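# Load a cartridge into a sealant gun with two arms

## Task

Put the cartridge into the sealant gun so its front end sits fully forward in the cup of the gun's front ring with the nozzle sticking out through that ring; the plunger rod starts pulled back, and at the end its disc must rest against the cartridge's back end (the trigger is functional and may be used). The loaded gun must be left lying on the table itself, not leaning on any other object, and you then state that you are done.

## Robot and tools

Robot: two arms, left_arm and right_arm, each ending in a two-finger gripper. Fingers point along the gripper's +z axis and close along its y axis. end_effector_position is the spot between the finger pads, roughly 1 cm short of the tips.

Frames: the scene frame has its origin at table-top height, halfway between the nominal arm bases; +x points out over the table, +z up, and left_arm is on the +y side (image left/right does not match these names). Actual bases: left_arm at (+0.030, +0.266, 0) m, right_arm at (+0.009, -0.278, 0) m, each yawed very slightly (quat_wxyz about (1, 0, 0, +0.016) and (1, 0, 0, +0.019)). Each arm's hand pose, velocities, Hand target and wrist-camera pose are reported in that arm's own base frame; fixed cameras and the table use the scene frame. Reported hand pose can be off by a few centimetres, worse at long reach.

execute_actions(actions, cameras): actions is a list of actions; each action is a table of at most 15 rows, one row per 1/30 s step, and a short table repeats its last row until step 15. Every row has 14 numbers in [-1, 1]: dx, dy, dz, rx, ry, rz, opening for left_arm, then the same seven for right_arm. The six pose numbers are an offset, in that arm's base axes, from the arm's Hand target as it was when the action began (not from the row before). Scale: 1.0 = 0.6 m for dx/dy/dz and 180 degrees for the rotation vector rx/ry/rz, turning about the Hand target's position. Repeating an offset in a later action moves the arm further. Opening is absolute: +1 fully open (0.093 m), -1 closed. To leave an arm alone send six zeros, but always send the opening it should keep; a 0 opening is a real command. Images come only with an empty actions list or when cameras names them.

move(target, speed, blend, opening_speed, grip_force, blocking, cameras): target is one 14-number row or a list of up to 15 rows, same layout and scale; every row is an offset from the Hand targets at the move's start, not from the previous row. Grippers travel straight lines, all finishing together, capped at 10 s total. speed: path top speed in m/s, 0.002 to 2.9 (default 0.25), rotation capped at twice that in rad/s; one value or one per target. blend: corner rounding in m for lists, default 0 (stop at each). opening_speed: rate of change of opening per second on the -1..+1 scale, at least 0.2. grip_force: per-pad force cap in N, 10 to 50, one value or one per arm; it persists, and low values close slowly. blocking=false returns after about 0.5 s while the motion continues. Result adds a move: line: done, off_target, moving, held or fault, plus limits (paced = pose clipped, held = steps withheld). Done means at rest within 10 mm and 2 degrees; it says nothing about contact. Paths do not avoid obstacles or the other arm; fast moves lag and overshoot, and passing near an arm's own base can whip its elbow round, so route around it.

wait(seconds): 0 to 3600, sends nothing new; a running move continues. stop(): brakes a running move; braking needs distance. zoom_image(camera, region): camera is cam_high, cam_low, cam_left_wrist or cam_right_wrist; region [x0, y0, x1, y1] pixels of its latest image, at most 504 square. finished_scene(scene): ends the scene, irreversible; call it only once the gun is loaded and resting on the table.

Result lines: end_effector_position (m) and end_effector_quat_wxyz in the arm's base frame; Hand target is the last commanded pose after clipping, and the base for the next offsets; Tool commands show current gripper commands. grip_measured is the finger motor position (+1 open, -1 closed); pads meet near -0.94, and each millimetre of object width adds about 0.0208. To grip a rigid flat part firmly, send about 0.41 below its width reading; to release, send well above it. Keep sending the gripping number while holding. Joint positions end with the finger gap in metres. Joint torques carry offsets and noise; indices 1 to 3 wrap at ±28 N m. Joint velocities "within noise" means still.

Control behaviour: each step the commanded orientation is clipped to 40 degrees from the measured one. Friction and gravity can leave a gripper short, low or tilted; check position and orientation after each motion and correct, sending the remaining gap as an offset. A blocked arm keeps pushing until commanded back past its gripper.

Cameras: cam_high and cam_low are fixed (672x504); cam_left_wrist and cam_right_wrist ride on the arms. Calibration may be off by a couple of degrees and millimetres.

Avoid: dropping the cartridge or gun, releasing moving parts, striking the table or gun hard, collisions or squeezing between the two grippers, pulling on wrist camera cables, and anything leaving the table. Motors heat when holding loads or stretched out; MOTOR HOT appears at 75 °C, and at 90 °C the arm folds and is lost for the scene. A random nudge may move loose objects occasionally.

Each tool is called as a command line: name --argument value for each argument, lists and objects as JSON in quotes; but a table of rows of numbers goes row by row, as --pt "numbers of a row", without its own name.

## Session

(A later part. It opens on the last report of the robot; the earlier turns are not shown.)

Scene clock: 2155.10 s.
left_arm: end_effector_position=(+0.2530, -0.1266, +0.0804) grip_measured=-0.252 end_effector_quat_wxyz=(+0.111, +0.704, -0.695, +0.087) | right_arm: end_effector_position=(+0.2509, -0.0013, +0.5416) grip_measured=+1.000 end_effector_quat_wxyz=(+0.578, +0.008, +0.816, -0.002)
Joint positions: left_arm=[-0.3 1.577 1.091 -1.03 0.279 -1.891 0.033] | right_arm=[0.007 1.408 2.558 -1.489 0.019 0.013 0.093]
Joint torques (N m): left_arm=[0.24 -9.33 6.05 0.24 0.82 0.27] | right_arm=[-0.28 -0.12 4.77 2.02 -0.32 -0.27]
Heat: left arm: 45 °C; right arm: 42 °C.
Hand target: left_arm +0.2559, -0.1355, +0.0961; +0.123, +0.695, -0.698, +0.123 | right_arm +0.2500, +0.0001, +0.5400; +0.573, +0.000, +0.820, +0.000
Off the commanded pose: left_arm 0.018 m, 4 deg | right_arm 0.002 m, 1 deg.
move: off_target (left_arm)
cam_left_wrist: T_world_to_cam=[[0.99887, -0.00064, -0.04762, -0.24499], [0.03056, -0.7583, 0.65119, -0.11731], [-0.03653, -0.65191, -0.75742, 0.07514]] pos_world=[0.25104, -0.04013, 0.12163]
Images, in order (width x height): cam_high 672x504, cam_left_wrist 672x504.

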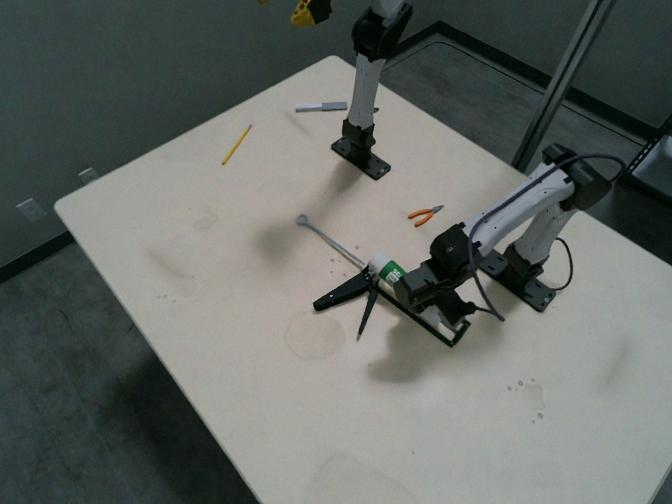

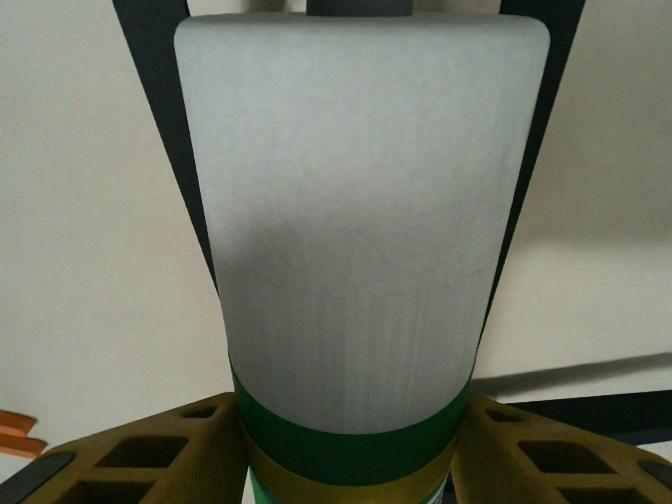

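move --pt "-0.0067 0.0333 -0.01 0 0 0 -0.35 0 0 0 0 0 0 1" --speed 0.05 --cameras '["cam_left_wrist", "cam_high"]'

zoom_image --camera "cam_high" --region '[400, 270, 490, 350]'

Scene clock: 2195.40 s.
left_arm: end_effector_position=(+0.2498, -0.1066, +0.0731) grip_measured=-0.252 end_effector_quat_wxyz=(+0.113, +0.703, -0.697, +0.084) | right_arm: end_effector_position=(+0.2509, -0.0013, +0.5416) grip_measured=+1.000 end_effector_quat_wxyz=(+0.578, +0.008, +0.816, -0.002)
Joint positions: left_arm=[-0.23 1.567 1.051 -1.03 0.281 -1.814 0.033] | right_arm=[0.007 1.408 2.558 -1.489 0.019 0.013 0.093]
Joint torques (N m): left_arm=[0.23 -10.22 5.49 0.19 0.86 0.23] | right_arm=[-0.36 -0.16 4.74 2 -0.32 -0.27]
Motor temperatures (°C): left_arm=[24 45 42 25 26 25 30] | right_arm=[24 24 30 42 21 25 23]
Heat: left arm: 45 °C; right arm: 42 °C.
Hand target: left_arm +0.2519, -0.1155, +0.0901; +0.123, +0.695, -0.698, +0.123 | right_arm +0.2500, +0.0001, +0.5400; +0.573, +0.000, +0.820, +0.000
Off the commanded pose: left_arm 0.019 m, 5 deg | right_arm 0.002 m, 1 deg.
move: off_target (left_arm)
cam_left_wrist: T_world_to_cam=[[0.99845, -0.00481, -0.05541, -0.24192], [0.03236, -0.75998, 0.64914, -0.09778], [-0.04523, -0.64993, -0.75865, 0.08499]] pos_world=[0.24855, -0.02023, 0.11454]
Images, in order (width x height): cam_high 672x504, cam_left_wrist 672x504.

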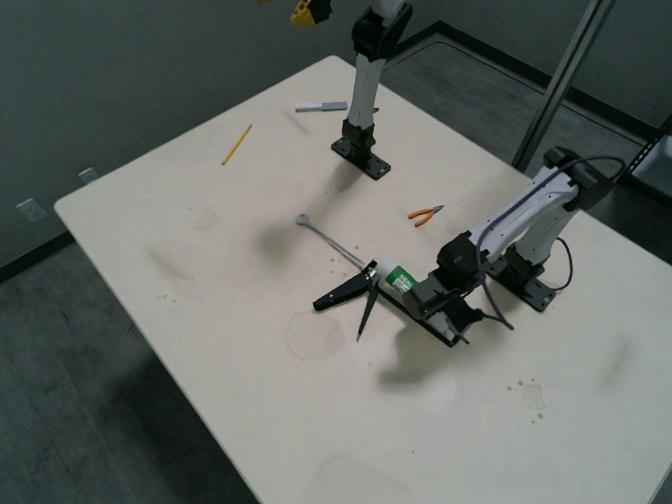

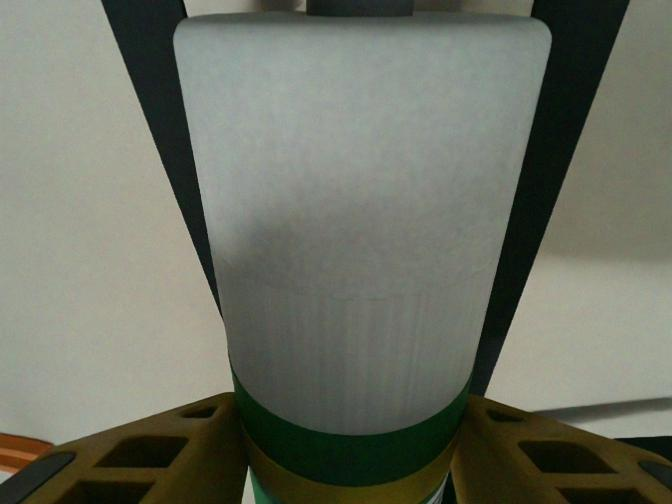

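Scaled by 5.600 from the camera's image (finer frame: 960x720).

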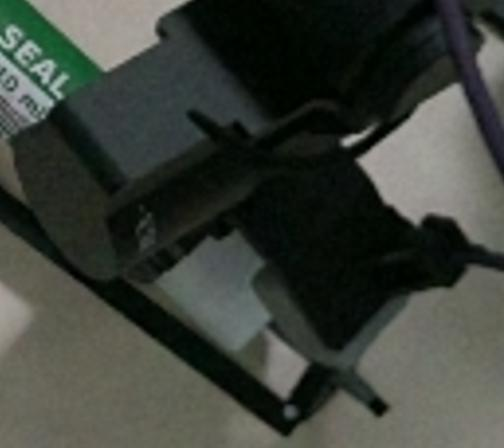

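move --pt "-0.0008 0.0267 0.0025 0 0 0 -0.35 0 0 0 0 0 0 1" --speed 0.05 --cameras '["cam_left_wrist", "cam_high"]'

zoom_image --camera "cam_high" --region '[400, 270, 490, 350]'

Scene clock: 2252.57 s.
left_arm: end_effector_position=(+0.2506, -0.0913, +0.0743) grip_measured=-0.252 end_effector_quat_wxyz=(+0.114, +0.703, -0.696, +0.087) | right_arm: end_effector_position=(+0.2509, -0.0013, +0.5416) grip_measured=+1.000 end_effector_quat_wxyz=(+0.578, +0.008, +0.816, -0.002)
Joint positions: left_arm=[-0.169 1.558 1.046 -1.047 0.287 -1.752 0.033] | right_arm=[0.007 1.408 2.558 -1.489 0.019 0.013 0.093]
Joint torques (N m): left_arm=[0.23 -10.1 5.63 0.07 0.84 0.24] | right_arm=[-0.35 -0.06 4.81 2 -0.29 -0.25]
Heat: left arm: 45 °C; right arm: 42 °C.
Hand target: left_arm +0.2514, -0.0995, +0.0915; +0.123, +0.695, -0.698, +0.122 | right_arm +0.2500, +0.0001, +0.5400; +0.573, +0.000, +0.820, +0.000
Off the commanded pose: left_arm 0.019 m, 4 deg | right_arm 0.002 m, 1 deg.
move: off_target (left_arm)
cam_left_wrist: T_world_to_cam=[[0.99864, -0.00423, -0.05191, -0.24284], [0.03076, -0.75643, 0.65335, -0.0866], [-0.04203, -0.65406, -0.75528, 0.09449]] pos_world=[0.24915, -0.00473, 0.11534]
Images, in order (width x height): cam_high 672x504, cam_left_wrist 672x504.

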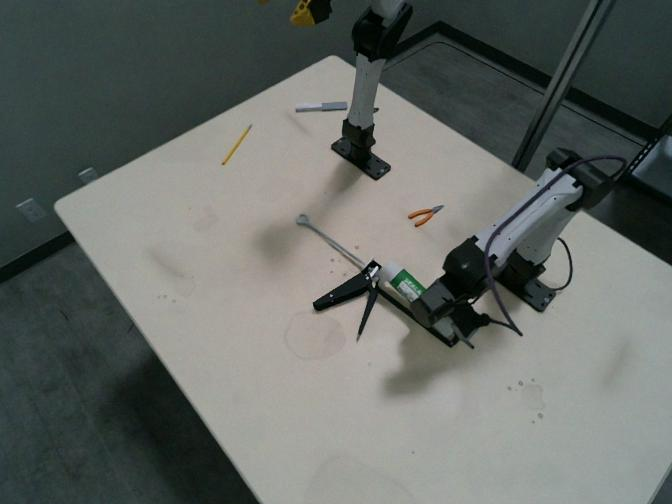

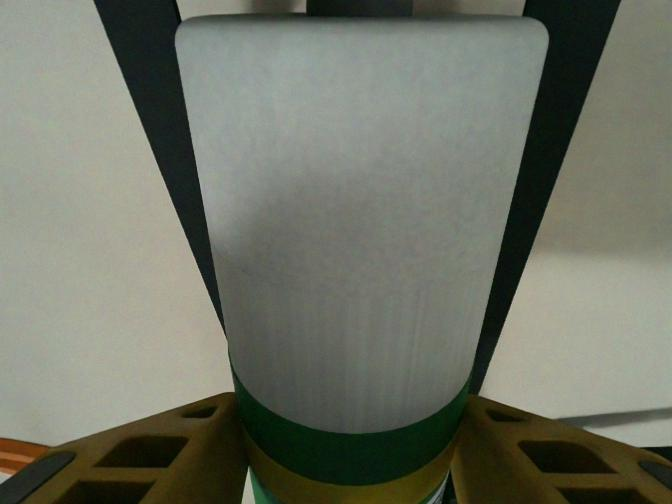

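Scaled by 5.600 from the camera's image (finer frame: 960x720).

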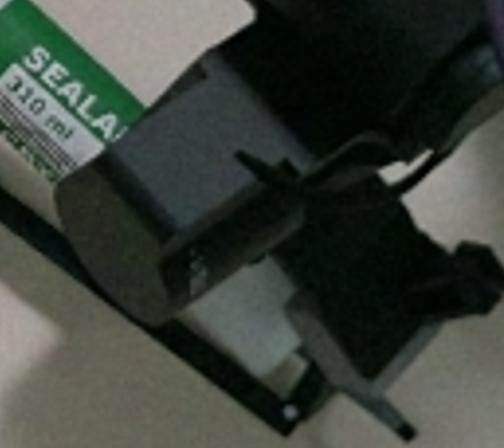

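move --pt "0.0 0.0175 -0.0042 0 0 0 -0.35 0 0 0 0 0 0 1" --speed 0.05 --cameras '["cam_left_wrist", "cam_high"]'

zoom_image --camera "cam_high" --region '[400, 270, 490, 350]'

zoom_image --camera "cam_high" --region '[350, 245, 430, 315]'

Scene clock: 2303.37 s.
left_arm: end_effector_position=(+0.2513, -0.0825, +0.0729) grip_measured=-0.252 end_effector_quat_wxyz=(+0.116, +0.702, -0.697, +0.090) | right_arm: end_effector_position=(+0.2509, -0.0013, +0.5416) grip_measured=+1.000 end_effector_quat_wxyz=(+0.578, +0.008, +0.816, -0.002)
Joint positions: left_arm=[-0.131 1.558 1.039 -1.048 0.294 -1.709 0.033] | right_arm=[0.007 1.408 2.558 -1.489 0.019 0.013 0.093]
Joint torques (N m): left_arm=[0.46 -10.03 5.42 0.02 0.78 0.24] | right_arm=[-0.31 -0.14 4.74 2.01 -0.29 -0.26]
Heat: left arm: 45 °C; right arm: 42 °C.
Hand target: left_arm +0.2514, -0.0890, +0.0891; +0.123, +0.695, -0.698, +0.123 | right_arm +0.2500, +0.0001, +0.5400; +0.573, +0.000, +0.820, +0.000
Off the commanded pose: left_arm 0.017 m, 4 deg | right_arm 0.002 m, 1 deg.
move: off_target (left_arm)
cam_left_wrist: T_world_to_cam=[[0.99877, -0.00784, -0.04904, -0.24405], [0.02646, -0.75166, 0.65902, -0.07794], [-0.04203, -0.65951, -0.75052, 0.09838]] pos_world=[0.24994, 0.00439, 0.11323]
Images, in order (width x height): cam_high 672x504, cam_left_wrist 672x504.

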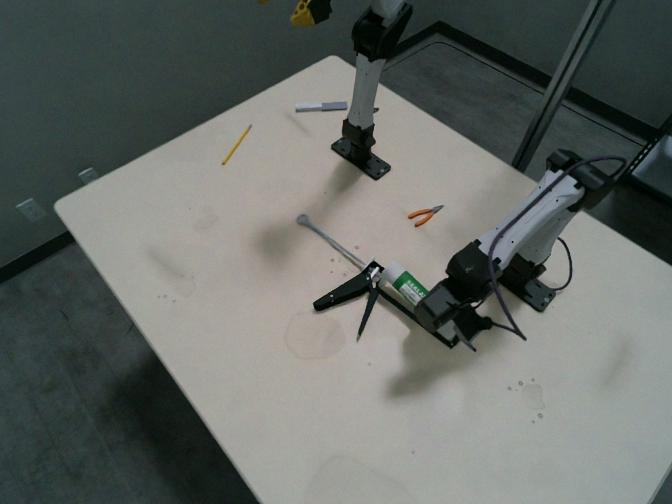

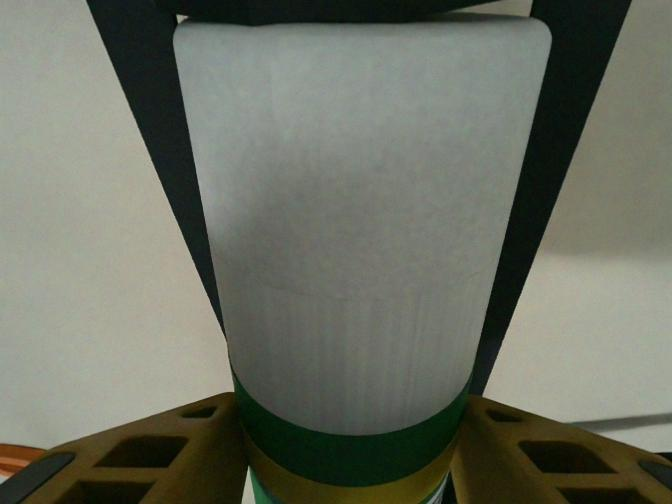

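Scaled by 5.600 from the camera's image (finer frame: 960x720).

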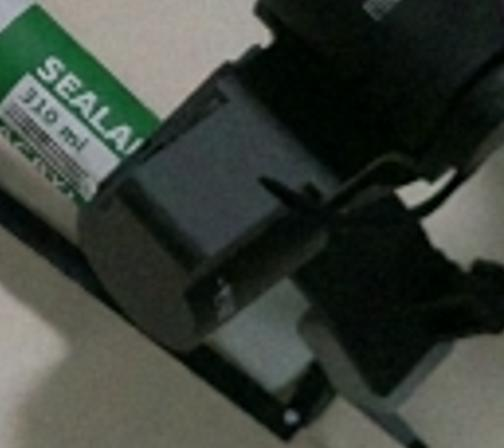

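Scaled by 6.300 from the camera's image (finer frame: 960x720).

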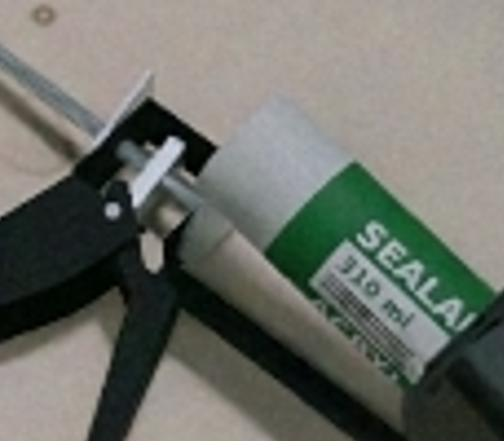

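zoom_image --camera "cam_left_wrist" --region '[80, 0, 380, 110]'

zoom_image --camera "cam_left_wrist" --region '[350, 0, 650, 110]'

zoom_image --camera "cam_high" --region '[435, 320, 485, 355]'

Scaled by 1.680 from the camera's image (finer frame: 960x720).

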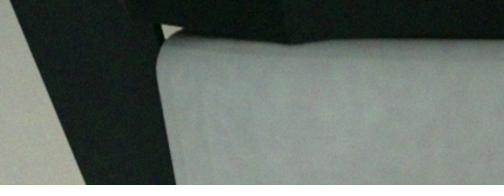

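Scaled by 1.680 from the camera's image (finer frame: 960x720).

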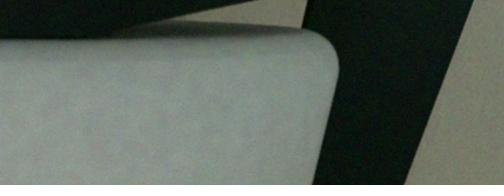

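Scaled by 10.080 from the camera's image (finer frame: 960x720).

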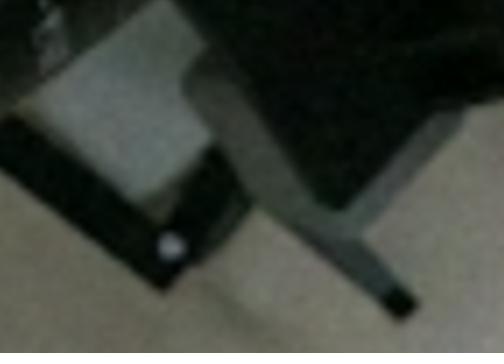

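move --pt "-0.0042 0.0133 0.0008 0 0 0 -0.35 0 0 0 0 0 0 1" --speed 0.04 --cameras '["cam_left_wrist", "cam_high"]'

zoom_image --camera "cam_high" --region '[435, 320, 485, 355]'

zoom_image --camera "cam_left_wrist" --region '[120, 0, 600, 180]'

Scene clock: 2359.83 s.
left_arm: end_effector_position=(+0.2506, -0.0757, +0.0740) grip_measured=-0.252 end_effector_quat_wxyz=(+0.116, +0.700, -0.698, +0.095) | right_arm: end_effector_position=(+0.2509, -0.0013, +0.5416) grip_measured=+1.000 end_effector_quat_wxyz=(+0.578, +0.008, +0.816, -0.002)
Joint positions: left_arm=[-0.102 1.547 1.032 -1.054 0.3 -1.675 0.033] | right_arm=[0.007 1.408 2.558 -1.489 0.019 0.013 0.093]
Joint torques (N m): left_arm=[0.61 -9.84 5.35 -0.06 0.74 0.22] | right_arm=[-0.36 -0.13 4.82 2.03 -0.3 -0.27]
Heat: left arm: 45 °C; right arm: 42 °C.
Hand target: left_arm +0.2490, -0.0810, +0.0895; +0.123, +0.695, -0.698, +0.123 | right_arm +0.2500, +0.0001, +0.5400; +0.573, +0.000, +0.820, +0.000
Off the commanded pose: left_arm 0.016 m, 3 deg | right_arm 0.002 m, 1 deg.
move: off_target (left_arm)
cam_left_wrist: T_world_to_cam=[[0.99907, -0.01122, -0.04159, -0.24414], [0.01926, -0.74736, 0.66414, -0.0718], [-0.03853, -0.66432, -0.74645, 0.10221]] pos_world=[0.24924, 0.0115, 0.11382]
Images, in order (width x height): cam_high 672x504, cam_left_wrist 672x504.

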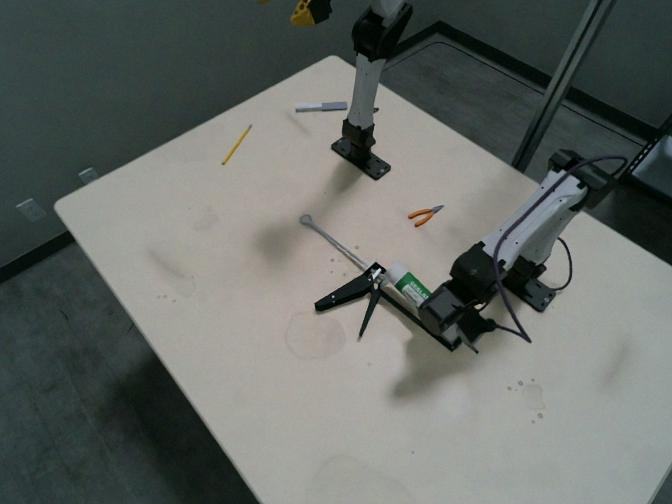

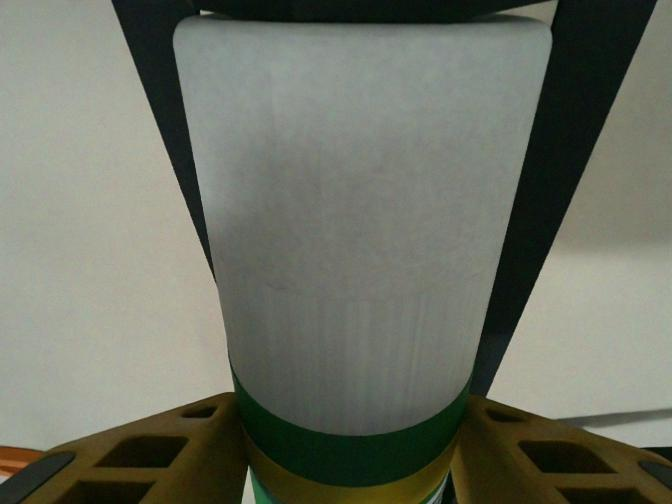

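Scaled by 10.080 from the camera's image (finer frame: 960x720).

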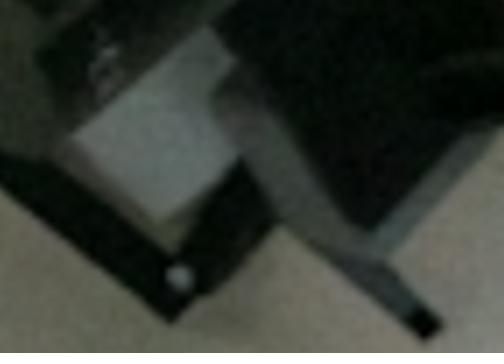

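Scaled by 1.050 from the camera's image (finer frame: 960x720).

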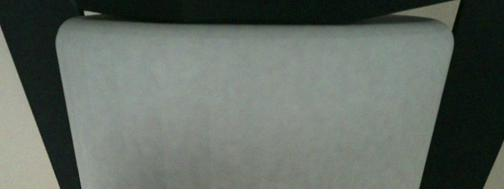

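move --pt "0.0017 0.0 -0.027 0 0 0 -0.35 0 0 0 0 0 0 1" --speed 0.05 --cameras '["cam_left_wrist", "cam_high"]'

zoom_image --camera "cam_high" --region '[435, 320, 485, 355]'

Scene clock: 2486.23 s.
left_arm: end_effector_position=(+0.2439, -0.0743, +0.0635) grip_measured=-0.252 end_effector_quat_wxyz=(+0.120, +0.701, -0.698, +0.090) | right_arm: end_effector_position=(+0.2509, -0.0013, +0.5416) grip_measured=+1.000 end_effector_quat_wxyz=(+0.578, +0.008, +0.816, -0.002)
Joint positions: left_arm=[-0.099 1.547 0.988 -1.026 0.301 -1.671 0.033] | right_arm=[0.007 1.408 2.558 -1.489 0.019 0.013 0.093]
Joint torques (N m): left_arm=[0.32 -8.03 5.2 0.27 0.73 0.2] | right_arm=[-0.42 -0.13 4.75 2.02 -0.32 -0.25]
Heat: left arm: 46 °C; right arm: 42 °C.
Hand target: left_arm +0.2499, -0.0810, +0.0733; +0.123, +0.695, -0.698, +0.122 | right_arm +0.2500, +0.0001, +0.5400; +0.573, +0.000, +0.820, +0.000
Off the commanded pose: left_arm 0.013 m, 4 deg | right_arm 0.002 m, 1 deg.
move: off_target (left_arm)
cam_left_wrist: T_world_to_cam=[[0.99836, -0.01103, -0.05618, -0.23681], [0.02907, -0.74784, 0.66324, -0.06596], [-0.04933, -0.66378, -0.7463, 0.09767]] pos_world=[0.24316, 0.0129, 0.10334]
Images, in order (width x height): cam_high 672x504, cam_left_wrist 672x504.

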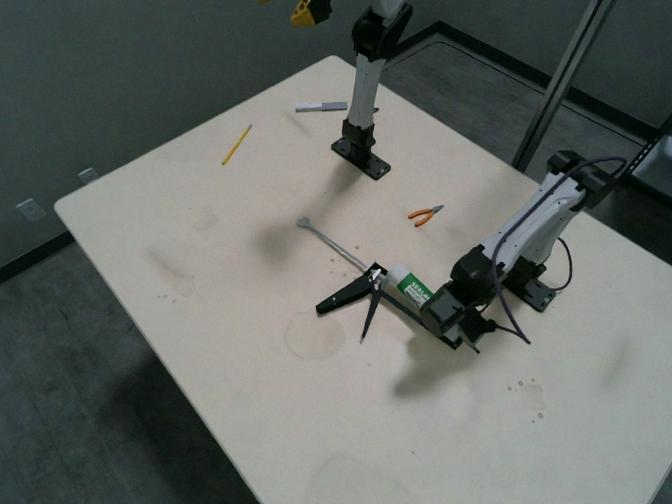

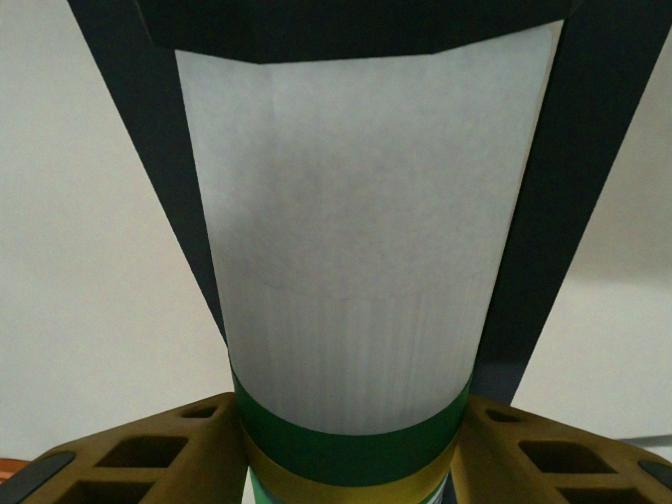

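Scaled by 10.080 from the camera's image (finer frame: 960x720).

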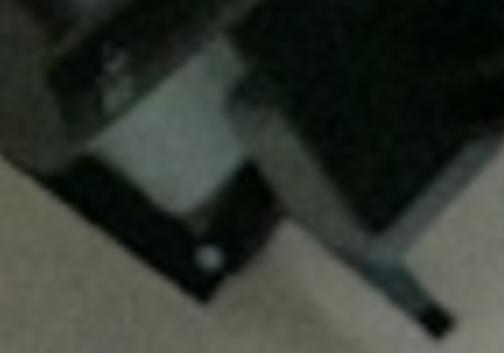

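zoom_image --camera "cam_left_wrist" --region '[430, 0, 672, 420]'

zoom_image --camera "cam_left_wrist" --region '[60, 0, 302, 420]'

Scaled by 1.200 from the camera's image (finer frame: 960x720).

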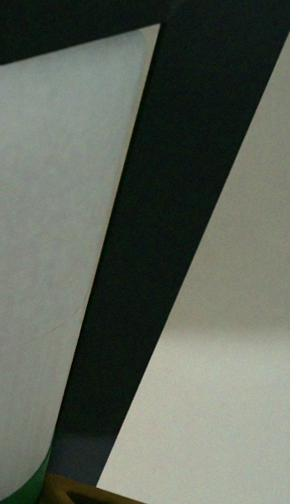

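Scaled by 1.200 from the camera's image (finer frame: 960x720).

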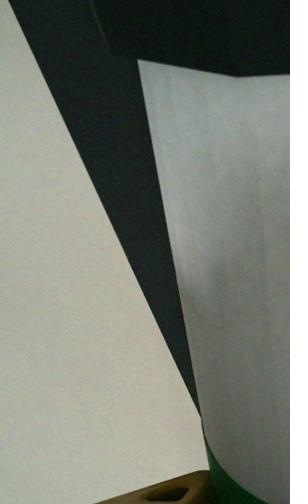

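move --pt "0.0 0.0158 0.0 0 0 0 -0.35 0 0 0 0 0 0 1" --speed 0.04 --cameras '["cam_left_wrist", "cam_high"]'

zoom_image --camera "cam_high" --region '[435, 320, 485, 355]'

Scene clock: 2593.03 s.
left_arm: end_effector_position=(+0.2469, -0.0655, +0.0635) grip_measured=-0.252 end_effector_quat_wxyz=(+0.116, +0.701, -0.697, +0.094) | right_arm: end_effector_position=(+0.2509, -0.0013, +0.5416) grip_measured=+1.000 end_effector_quat_wxyz=(+0.578, +0.008, +0.816, -0.002)
Joint positions: left_arm=[-0.063 1.547 0.988 -1.024 0.301 -1.636 0.033] | right_arm=[0.007 1.408 2.558 -1.489 0.019 0.013 0.093]
Joint torques (N m): left_arm=[0.5 -7.94 5.22 0.13 0.74 0.24] | right_arm=[-0.29 -0.13 4.78 2.03 -0.33 -0.28]
Heat: left arm: 42 °C; right arm: 42 °C.
Hand target: left_arm +0.2500, -0.0715, +0.0733; +0.123, +0.695, -0.698, +0.122 | right_arm +0.2500, +0.0001, +0.5400; +0.573, +0.000, +0.820, +0.000
Off the commanded pose: left_arm 0.012 m, 3 deg | right_arm 0.002 m, 1 deg.
move: off_target (left_arm)
cam_left_wrist: T_world_to_cam=[[0.99899, -0.00884, -0.044, -0.24046], [0.02266, -0.74683, 0.66462, -0.05797], [-0.03874, -0.66495, -0.74588, 0.10093]] pos_world=[0.24544, 0.0217, 0.10323]
Images, in order (width x height): cam_high 672x504, cam_left_wrist 672x504.

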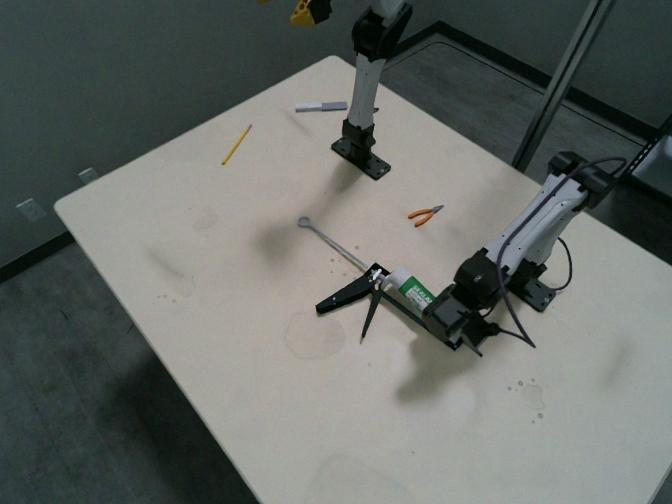

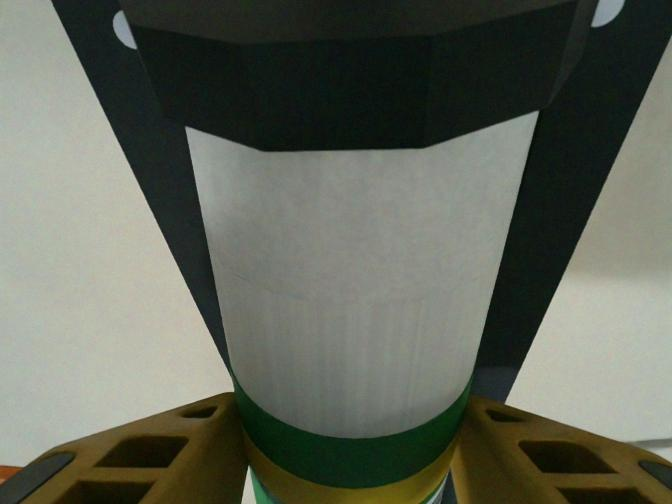

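Scaled by 10.080 from the camera's image (finer frame: 960x720).

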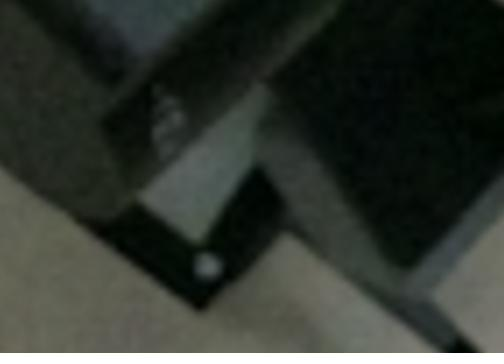

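move --pt "0.0 0.0042 0.0 0 0 0.0194 -0.35 0 0 0 0 0 0 1" --speed 0.04 --cameras '["cam_left_wrist", "cam_high"]'

zoom_image --camera "cam_high" --region '[435, 320, 485, 355]'

Scene clock: 2637.90 s.
left_arm: end_effector_position=(+0.2461, -0.0633, +0.0595) grip_measured=-0.252 end_effector_quat_wxyz=(+0.117, +0.713, -0.685, +0.094) | right_arm: end_effector_position=(+0.2509, -0.0013, +0.5416) grip_measured=+1.000 end_effector_quat_wxyz=(+0.578, +0.008, +0.816, -0.002)
Joint positions: left_arm=[-0.054 1.547 0.972 -1.007 0.301 -1.663 0.033] | right_arm=[0.007 1.408 2.558 -1.489 0.019 0.013 0.093]
Joint torques (N m): left_arm=[0.55 -9.48 5.11 0.13 0.73 -0.03] | right_arm=[-0.42 -0.12 4.81 2 -0.3 -0.24]
Heat: left arm: 42 °C; right arm: 42 °C.
Hand target: left_arm +0.2499, -0.0691, +0.0733; +0.120, +0.716, -0.676, +0.126 | right_arm +0.2500, +0.0001, +0.5400; +0.573, +0.000, +0.820, +0.000
Off the commanded pose: left_arm 0.015 m, 4 deg | right_arm 0.002 m, 1 deg.
move: off_target (left_arm)
cam_left_wrist: T_world_to_cam=[[0.99835, 0.02509, -0.05174, -0.237], [0.05316, -0.74584, 0.664, -0.06103], [-0.02193, -0.66565, -0.74594, 0.09515]] pos_world=[0.24194, 0.02377, 0.09923]
Images, in order (width x height): cam_high 672x504, cam_left_wrist 672x504.

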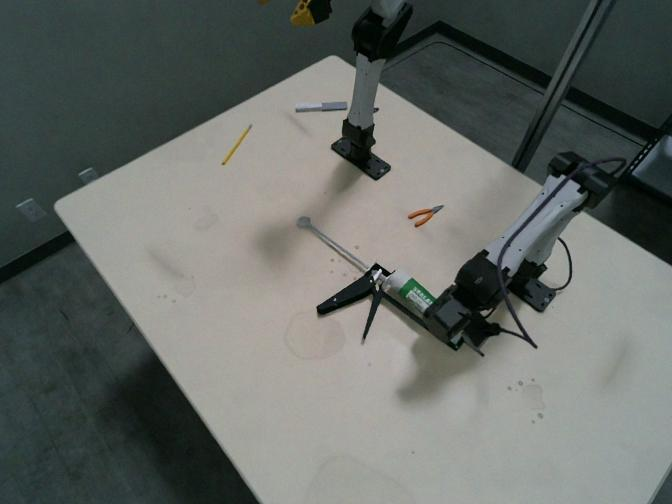

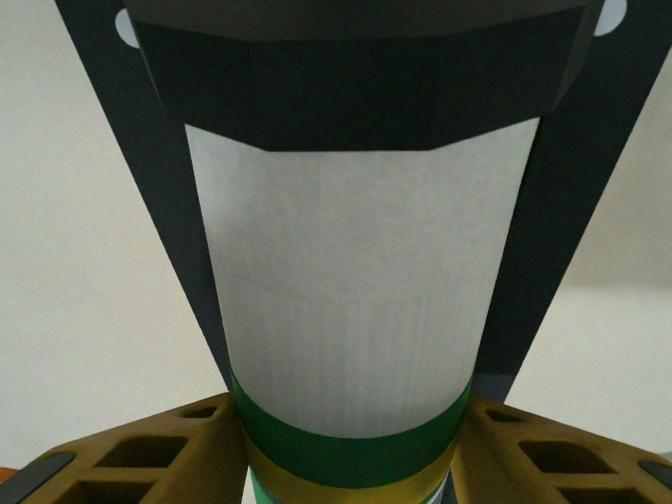

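Scaled by 10.080 from the camera's image (finer frame: 960x720).

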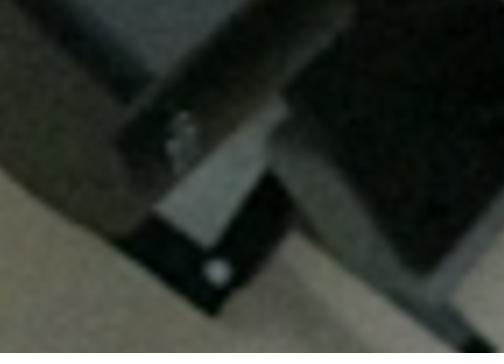

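zoom_image --camera "cam_high" --region '[355, 250, 425, 310]'

execute_actions --actions '[]' --cameras '["cam_low"]'

zoom_image --camera "cam_low" --region '[225, 235, 305, 305]'

Scaled by 7.200 from the camera's image (finer frame: 960x720).

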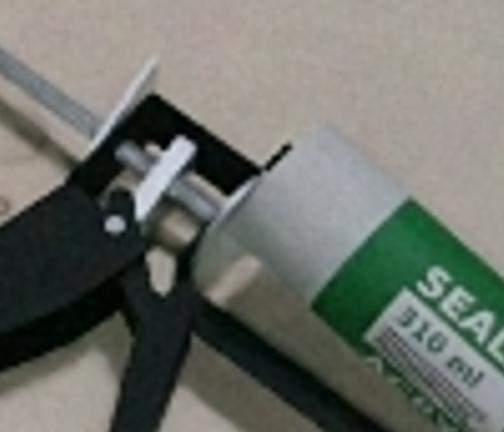

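Scene clock: 2666.37 s.
left_arm: end_effector_position=(+0.2462, -0.0633, +0.0595) grip_measured=-0.252 end_effector_quat_wxyz=(+0.117, +0.713, -0.685, +0.094) | right_arm: end_effector_position=(+0.2509, -0.0013, +0.5416) grip_measured=+1.000 end_effector_quat_wxyz=(+0.578, +0.008, +0.816, -0.002)
Joint positions: left_arm=[-0.054 1.547 0.972 -1.007 0.301 -1.663 0.033] | right_arm=[0.007 1.408 2.558 -1.489 0.019 0.013 0.093]
Joint velocities: within noise
Joint torques (N m): left_arm=[0.57 -9.51 5.11 0.13 0.73 -0.02] | right_arm=[-0.29 -0.06 4.81 2.01 -0.32 -0.27]
Motor temperatures (°C): left_arm=[24 43 39 24 26 25 30] | right_arm=[24 24 30 42 21 25 23]
Heat: left arm: 43 °C; right arm: 42 °C.
Hand target: left_arm +0.2500, -0.0691, +0.0733; +0.120, +0.716, -0.676, +0.126 | right_arm +0.2500, +0.0001, +0.5400; +0.573, +0.000, +0.820, +0.000
Tool commands: left_gripper/opening=-0.35 right_gripper/opening=+1.0
Off the commanded pose: left_arm 0.015 m, 4 deg | right_arm 0.002 m, 1 deg.
Images, in order (width x height): cam_low 672x504.

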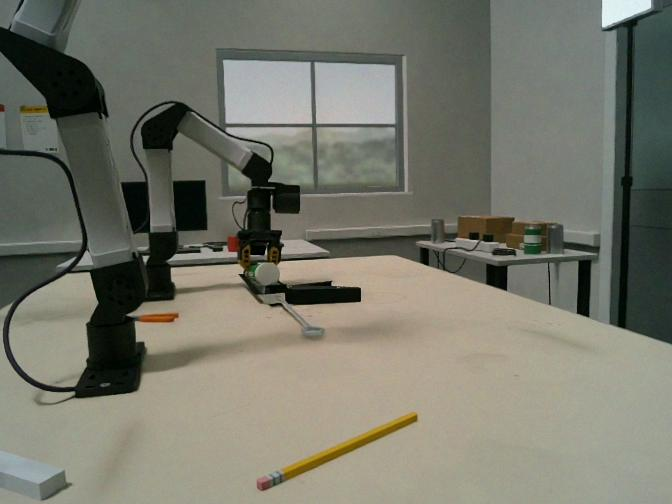

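Scaled by 6.300 from the camera's image (finer frame: 960x720).

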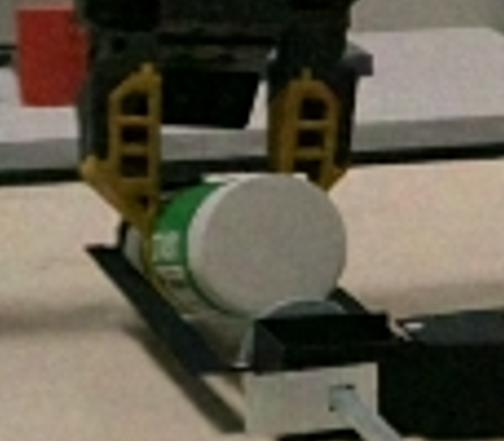

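move --pt "0 0 0 0 0 0 -0.35 0.0942 0.1223 -0.6667 -0.3165 0.2920 0.4529 1" --speed 0.25 --cameras '["cam_right_wrist", "cam_high"]'

Scene clock: 2746.53 s.
left_arm: end_effector_position=(+0.2462, -0.0633, +0.0595) grip_measured=-0.252 end_effector_quat_wxyz=(+0.117, +0.713, -0.685, +0.094) | right_arm: end_effector_position=(+0.3056, +0.0746, +0.1487) grip_measured=+1.000 end_effector_quat_wxyz=(-0.012, +0.728, -0.685, -0.002)
Joint positions: left_arm=[-0.054 1.547 0.972 -1.007 0.301 -1.663 0.033] | right_arm=[0.23 1.716 1.541 -1.377 -0.017 -1.401 0.093]
Joint torques (N m): left_arm=[0.54 -9.48 5.12 0.13 0.73 -0.02] | right_arm=[0.47 -5.37 5.98 0.56 -0.02 -0.31]
Heat: left arm: 45 °C; right arm: 42 °C.
Hand target: left_arm +0.2499, -0.0691, +0.0733; +0.120, +0.716, -0.676, +0.126 | right_arm +0.3066, +0.0733, +0.1400; +0.000, +0.735, -0.678, +0.000
Off the commanded pose: left_arm 0.015 m, 4 deg | right_arm 0.009 m, 2 deg.
move: done
cam_right_wrist: T_world_to_cam=[[0.9975, 0.07037, -0.00635, -0.30818], [0.0666, -0.90642, 0.41709, 0.0221], [0.02359, -0.41647, -0.90885, 0.24606]] pos_world=[0.30013, 0.1442, 0.21246]
Images, in order (width x height): cam_high 672x504, cam_right_wrist 672x504.

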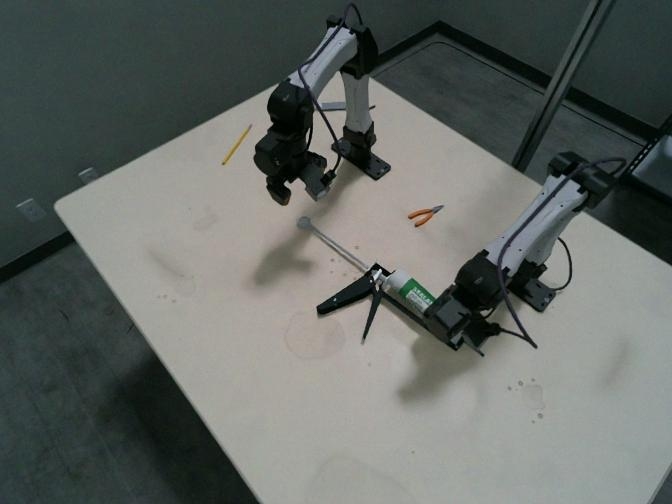

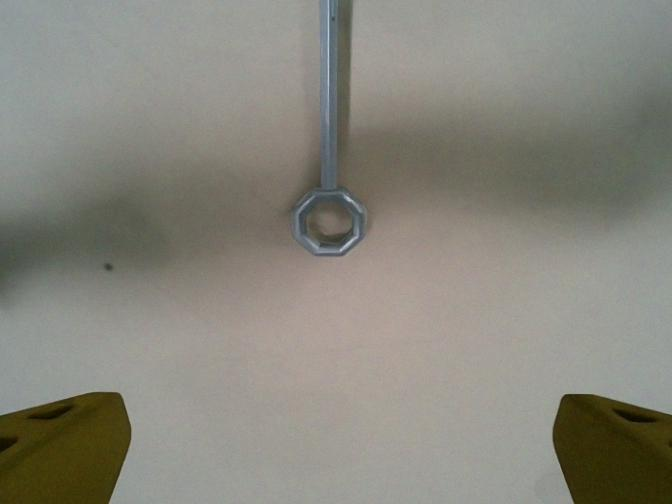

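move --pt "0 0 0 0 0 0 -0.35 -0.0083 0.045 -0.1333 0 0 0 0.2" --speed 0.15 --cameras '["cam_right_wrist"]'

Scene clock: 2769.80 s.
left_arm: end_effector_position=(+0.2462, -0.0633, +0.0595) grip_measured=-0.252 end_effector_quat_wxyz=(+0.117, +0.713, -0.685, +0.094) | right_arm: end_effector_position=(+0.3035, +0.1022, +0.0700) grip_measured=+0.202 end_effector_quat_wxyz=(-0.014, +0.737, -0.676, -0.001)
Joint positions: left_arm=[-0.054 1.547 0.972 -1.007 0.301 -1.663 0.033] | right_arm=[0.317 1.761 1.279 -1.066 -0.015 -1.339 0.055]
Joint torques (N m): left_arm=[0.57 -9.47 5.08 0.13 0.73 -0.02] | right_arm=[0.43 -5.49 5.61 0.56 -0.04 0.01]
Motor temperatures (°C): left_arm=[24 45 38 24 26 25 30] | right_arm=[24 26 30 37 21 25 23]
Heat: left arm: 45 °C; right arm: 37 °C.
Hand target: left_arm +0.2499, -0.0691, +0.0733; +0.120, +0.716, -0.676, +0.126 | right_arm +0.3016, +0.1004, +0.0601; +0.000, +0.735, -0.678, +0.000
Off the commanded pose: left_arm 0.015 m, 4 deg | right_arm 0.010 m, 2 deg.
move: done
cam_right_wrist: T_world_to_cam=[[0.99539, 0.09584, -0.00344, -0.31077], [0.08853, -0.90451, 0.41717, 0.07327], [0.03687, -0.41556, -0.90882, 0.18198]] pos_world=[0.29614, 0.17168, 0.13376]

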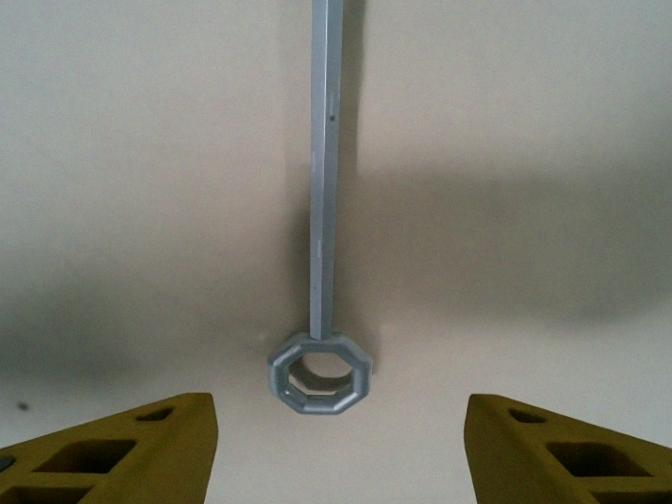

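move --pt "0 0 0 0 0 0 -0.35 -0.0108 0.0 -0.055 0 0 -0.0111 0.2" --speed 0.08 --cameras '["cam_right_wrist"]'

Scene clock: 2803.67 s.
left_arm: end_effector_position=(+0.2462, -0.0633, +0.0595) grip_measured=-0.252 end_effector_quat_wxyz=(+0.117, +0.713, -0.685, +0.094) | right_arm: end_effector_position=(+0.2978, +0.1022, +0.0362) grip_measured=+0.202 end_effector_quat_wxyz=(-0.012, +0.725, -0.689, -0.001)
Joint positions: left_arm=[-0.054 1.547 0.972 -1.007 0.301 -1.663 0.033] | right_arm=[0.323 1.782 1.164 -0.932 -0.014 -1.298 0.055]
Joint torques (N m): left_arm=[0.55 -9.5 5.08 0.13 0.73 -0.02] | right_arm=[0.5 -5.56 5.39 0.55 -0.04 -0.02]
Heat: left arm: 45 °C; right arm: 35 °C.
Hand target: left_arm +0.2499, -0.0691, +0.0733; +0.120, +0.716, -0.676, +0.126 | right_arm +0.2951, +0.1003, +0.0270; +0.000, +0.723, -0.691, +0.000
Off the commanded pose: left_arm 0.015 m, 4 deg | right_arm 0.010 m, 1 deg.
move: done
cam_right_wrist: T_world_to_cam=[[0.99813, 0.06089, -0.00625, -0.30223], [0.05793, -0.90674, 0.4177, 0.09725], [0.01976, -0.41728, -0.90856, 0.1568]] pos_world=[0.29293, 0.17201, 0.09996]

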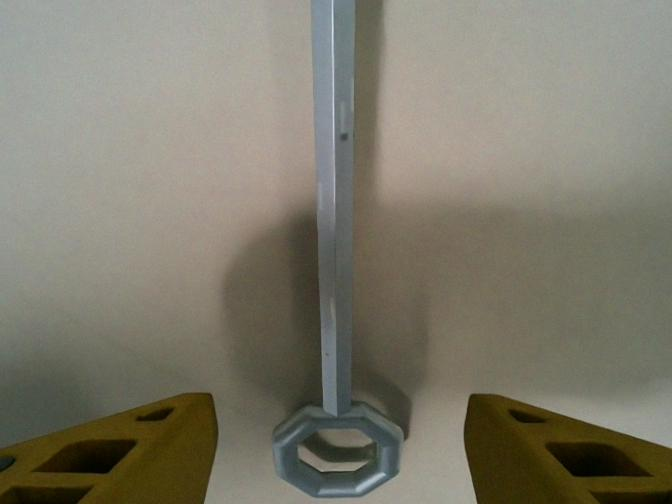

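move --pt "0 0 0 0 0 0 -0.35 -0.002 0.0 -0.0167 0 0 0 0.2" --speed 0.05

move --pt "0 0 0 0 0 0 -0.35 0 0.0 -0.01 0 0 0 0.2" --speed 0.03

move --pt "0 0 0 0 0 0 -0.35 0 0.0 -0.0083 0 0 0 0.2" --speed 0.03

Scene clock: 2819.33 s.
left_arm: end_effector_position=(+0.2462, -0.0633, +0.0595) grip_measured=-0.252 end_effector_quat_wxyz=(+0.117, +0.713, -0.685, +0.094) | right_arm: end_effector_position=(+0.2968, +0.1019, +0.0260) grip_measured=+0.202 end_effector_quat_wxyz=(-0.012, +0.724, -0.689, -0.002)
Joint positions: left_arm=[-0.054 1.547 0.972 -1.007 0.301 -1.663 0.033] | right_arm=[0.323 1.794 1.135 -0.892 -0.014 -1.297 0.055]
Joint torques (N m): left_arm=[0.55 -9.51 5.09 0.13 0.73 -0.02] | right_arm=[0.62 -5.6 5.42 0.55 -0.03 0.02]
Heat: left arm: 45 °C; right arm: 34 °C.
Hand target: left_arm +0.2499, -0.0691, +0.0733; +0.120, +0.716, -0.676, +0.126 | right_arm +0.2939, +0.1004, +0.0170; +0.000, +0.723, -0.691, +0.000
Off the commanded pose: left_arm 0.015 m, 4 deg | right_arm 0.010 m, 1 deg.
move: done

Scene clock: 2820.17 s.
left_arm: end_effector_position=(+0.2462, -0.0633, +0.0595) grip_measured=-0.252 end_effector_quat_wxyz=(+0.117, +0.713, -0.685, +0.094) | right_arm: end_effector_position=(+0.2969, +0.1019, +0.0199) grip_measured=+0.202 end_effector_quat_wxyz=(-0.012, +0.724, -0.689, -0.001)
Joint positions: left_arm=[-0.054 1.547 0.972 -1.007 0.301 -1.663 0.033] | right_arm=[0.323 1.805 1.122 -0.868 -0.014 -1.297 0.055]
Joint torques (N m): left_arm=[0.57 -9.5 5.09 0.13 0.73 -0.02] | right_arm=[0.62 -5.63 5.46 0.54 -0.05 -0.01]
Heat: left arm: 45 °C; right arm: 34 °C.
Hand target: left_arm +0.2499, -0.0691, +0.0733; +0.120, +0.716, -0.676, +0.126 | right_arm +0.2940, +0.1004, +0.0111; +0.000, +0.723, -0.691, +0.000
Off the commanded pose: left_arm 0.015 m, 4 deg | right_arm 0.010 m, 1 deg.
move: done

Scene clock: 2820.97 s.
left_arm: end_effector_position=(+0.2462, -0.0633, +0.0595) grip_measured=-0.252 end_effector_quat_wxyz=(+0.117, +0.713, -0.685, +0.094) | right_arm: end_effector_position=(+0.2970, +0.1019, +0.0149) grip_measured=+0.202 end_effector_quat_wxyz=(-0.012, +0.724, -0.689, -0.001)
Joint positions: left_arm=[-0.054 1.547 0.972 -1.007 0.301 -1.663 0.033] | right_arm=[0.323 1.814 1.111 -0.849 -0.014 -1.297 0.055]
Joint torques (N m): left_arm=[0.57 -9.5 5.09 0.13 0.73 -0.02] | right_arm=[0.57 -5.7 5.42 0.55 -0.03 -0.01]
Heat: left arm: 45 °C; right arm: 34 °C.
Hand target: left_arm +0.2499, -0.0691, +0.0733; +0.120, +0.716, -0.676, +0.126 | right_arm +0.2940, +0.1004, +0.0060; +0.000, +0.723, -0.691, +0.000
Off the commanded pose: left_arm 0.015 m, 4 deg | right_arm 0.009 m, 1 deg.
move: done

move --pt "0 0 0 0 0 0 -0.35 0 0.0 -0.0067 0 0 0 0.2" --speed 0.03

move --pt "0 0 0 0 0 0 -0.35 0 0.0 -0.0067 0 0 0 0.2" --speed 0.03 --cameras '["cam_right_wrist"]'

Scene clock: 2832.13 s.
left_arm: end_effector_position=(+0.2462, -0.0633, +0.0595) grip_measured=-0.252 end_effector_quat_wxyz=(+0.117, +0.713, -0.685, +0.094) | right_arm: end_effector_position=(+0.2970, +0.1018, +0.0108) grip_measured=+0.202 end_effector_quat_wxyz=(-0.011, +0.724, -0.689, -0.001)
Joint positions: left_arm=[-0.054 1.547 0.972 -1.007 0.301 -1.663 0.033] | right_arm=[0.323 1.822 1.103 -0.833 -0.013 -1.297 0.055]
Joint torques (N m): left_arm=[0.54 -9.48 5.08 0.13 0.74 -0.02] | right_arm=[0.64 -5.63 5.19 0.57 -0.05 -0.01]
Heat: left arm: 45 °C; right arm: 33 °C.
Hand target: left_arm +0.2499, -0.0691, +0.0733; +0.120, +0.716, -0.676, +0.126 | right_arm +0.2939, +0.1003, +0.0019; +0.000, +0.723, -0.691, +0.000
Off the commanded pose: left_arm 0.015 m, 4 deg | right_arm 0.009 m, 1 deg.
move: done

Scene clock: 2832.63 s.
left_arm: end_effector_position=(+0.2462, -0.0633, +0.0595) grip_measured=-0.252 end_effector_quat_wxyz=(+0.117, +0.713, -0.685, +0.094) | right_arm: end_effector_position=(+0.2983, +0.1022, +0.0088) grip_measured=+0.202 end_effector_quat_wxyz=(-0.013, +0.724, -0.689, +0.000)
Joint positions: left_arm=[-0.054 1.547 0.972 -1.007 0.301 -1.663 0.033] | right_arm=[0.323 1.826 1.099 -0.821 -0.013 -1.297 0.055]
Joint torques (N m): left_arm=[0.55 -9.48 5.09 0.13 0.73 -0.02] | right_arm=[0.59 -5.61 4.82 0.61 -0.03 0.01]
Heat: left arm: 45 °C; right arm: 33 °C.
Hand target: left_arm +0.2499, -0.0691, +0.0733; +0.120, +0.716, -0.676, +0.126 | right_arm +0.2938, +0.1003, -0.0021; +0.000, +0.723, -0.691, +0.000
Off the commanded pose: left_arm 0.015 m, 4 deg | right_arm 0.012 m, 2 deg.
move: off_target (right_arm)
cam_right_wrist: T_world_to_cam=[[0.99823, 0.0593, -0.00321, -0.30278], [0.05522, -0.90695, 0.41762, 0.10955], [0.02185, -0.41706, -0.90862, 0.13116]] pos_world=[0.29333, 0.17201, 0.07245]

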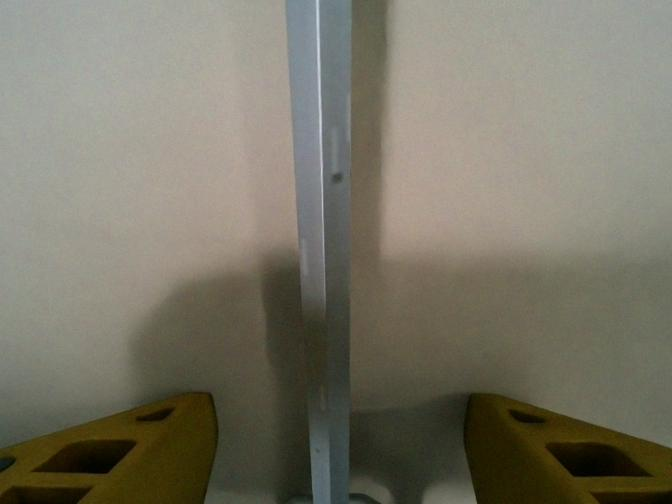

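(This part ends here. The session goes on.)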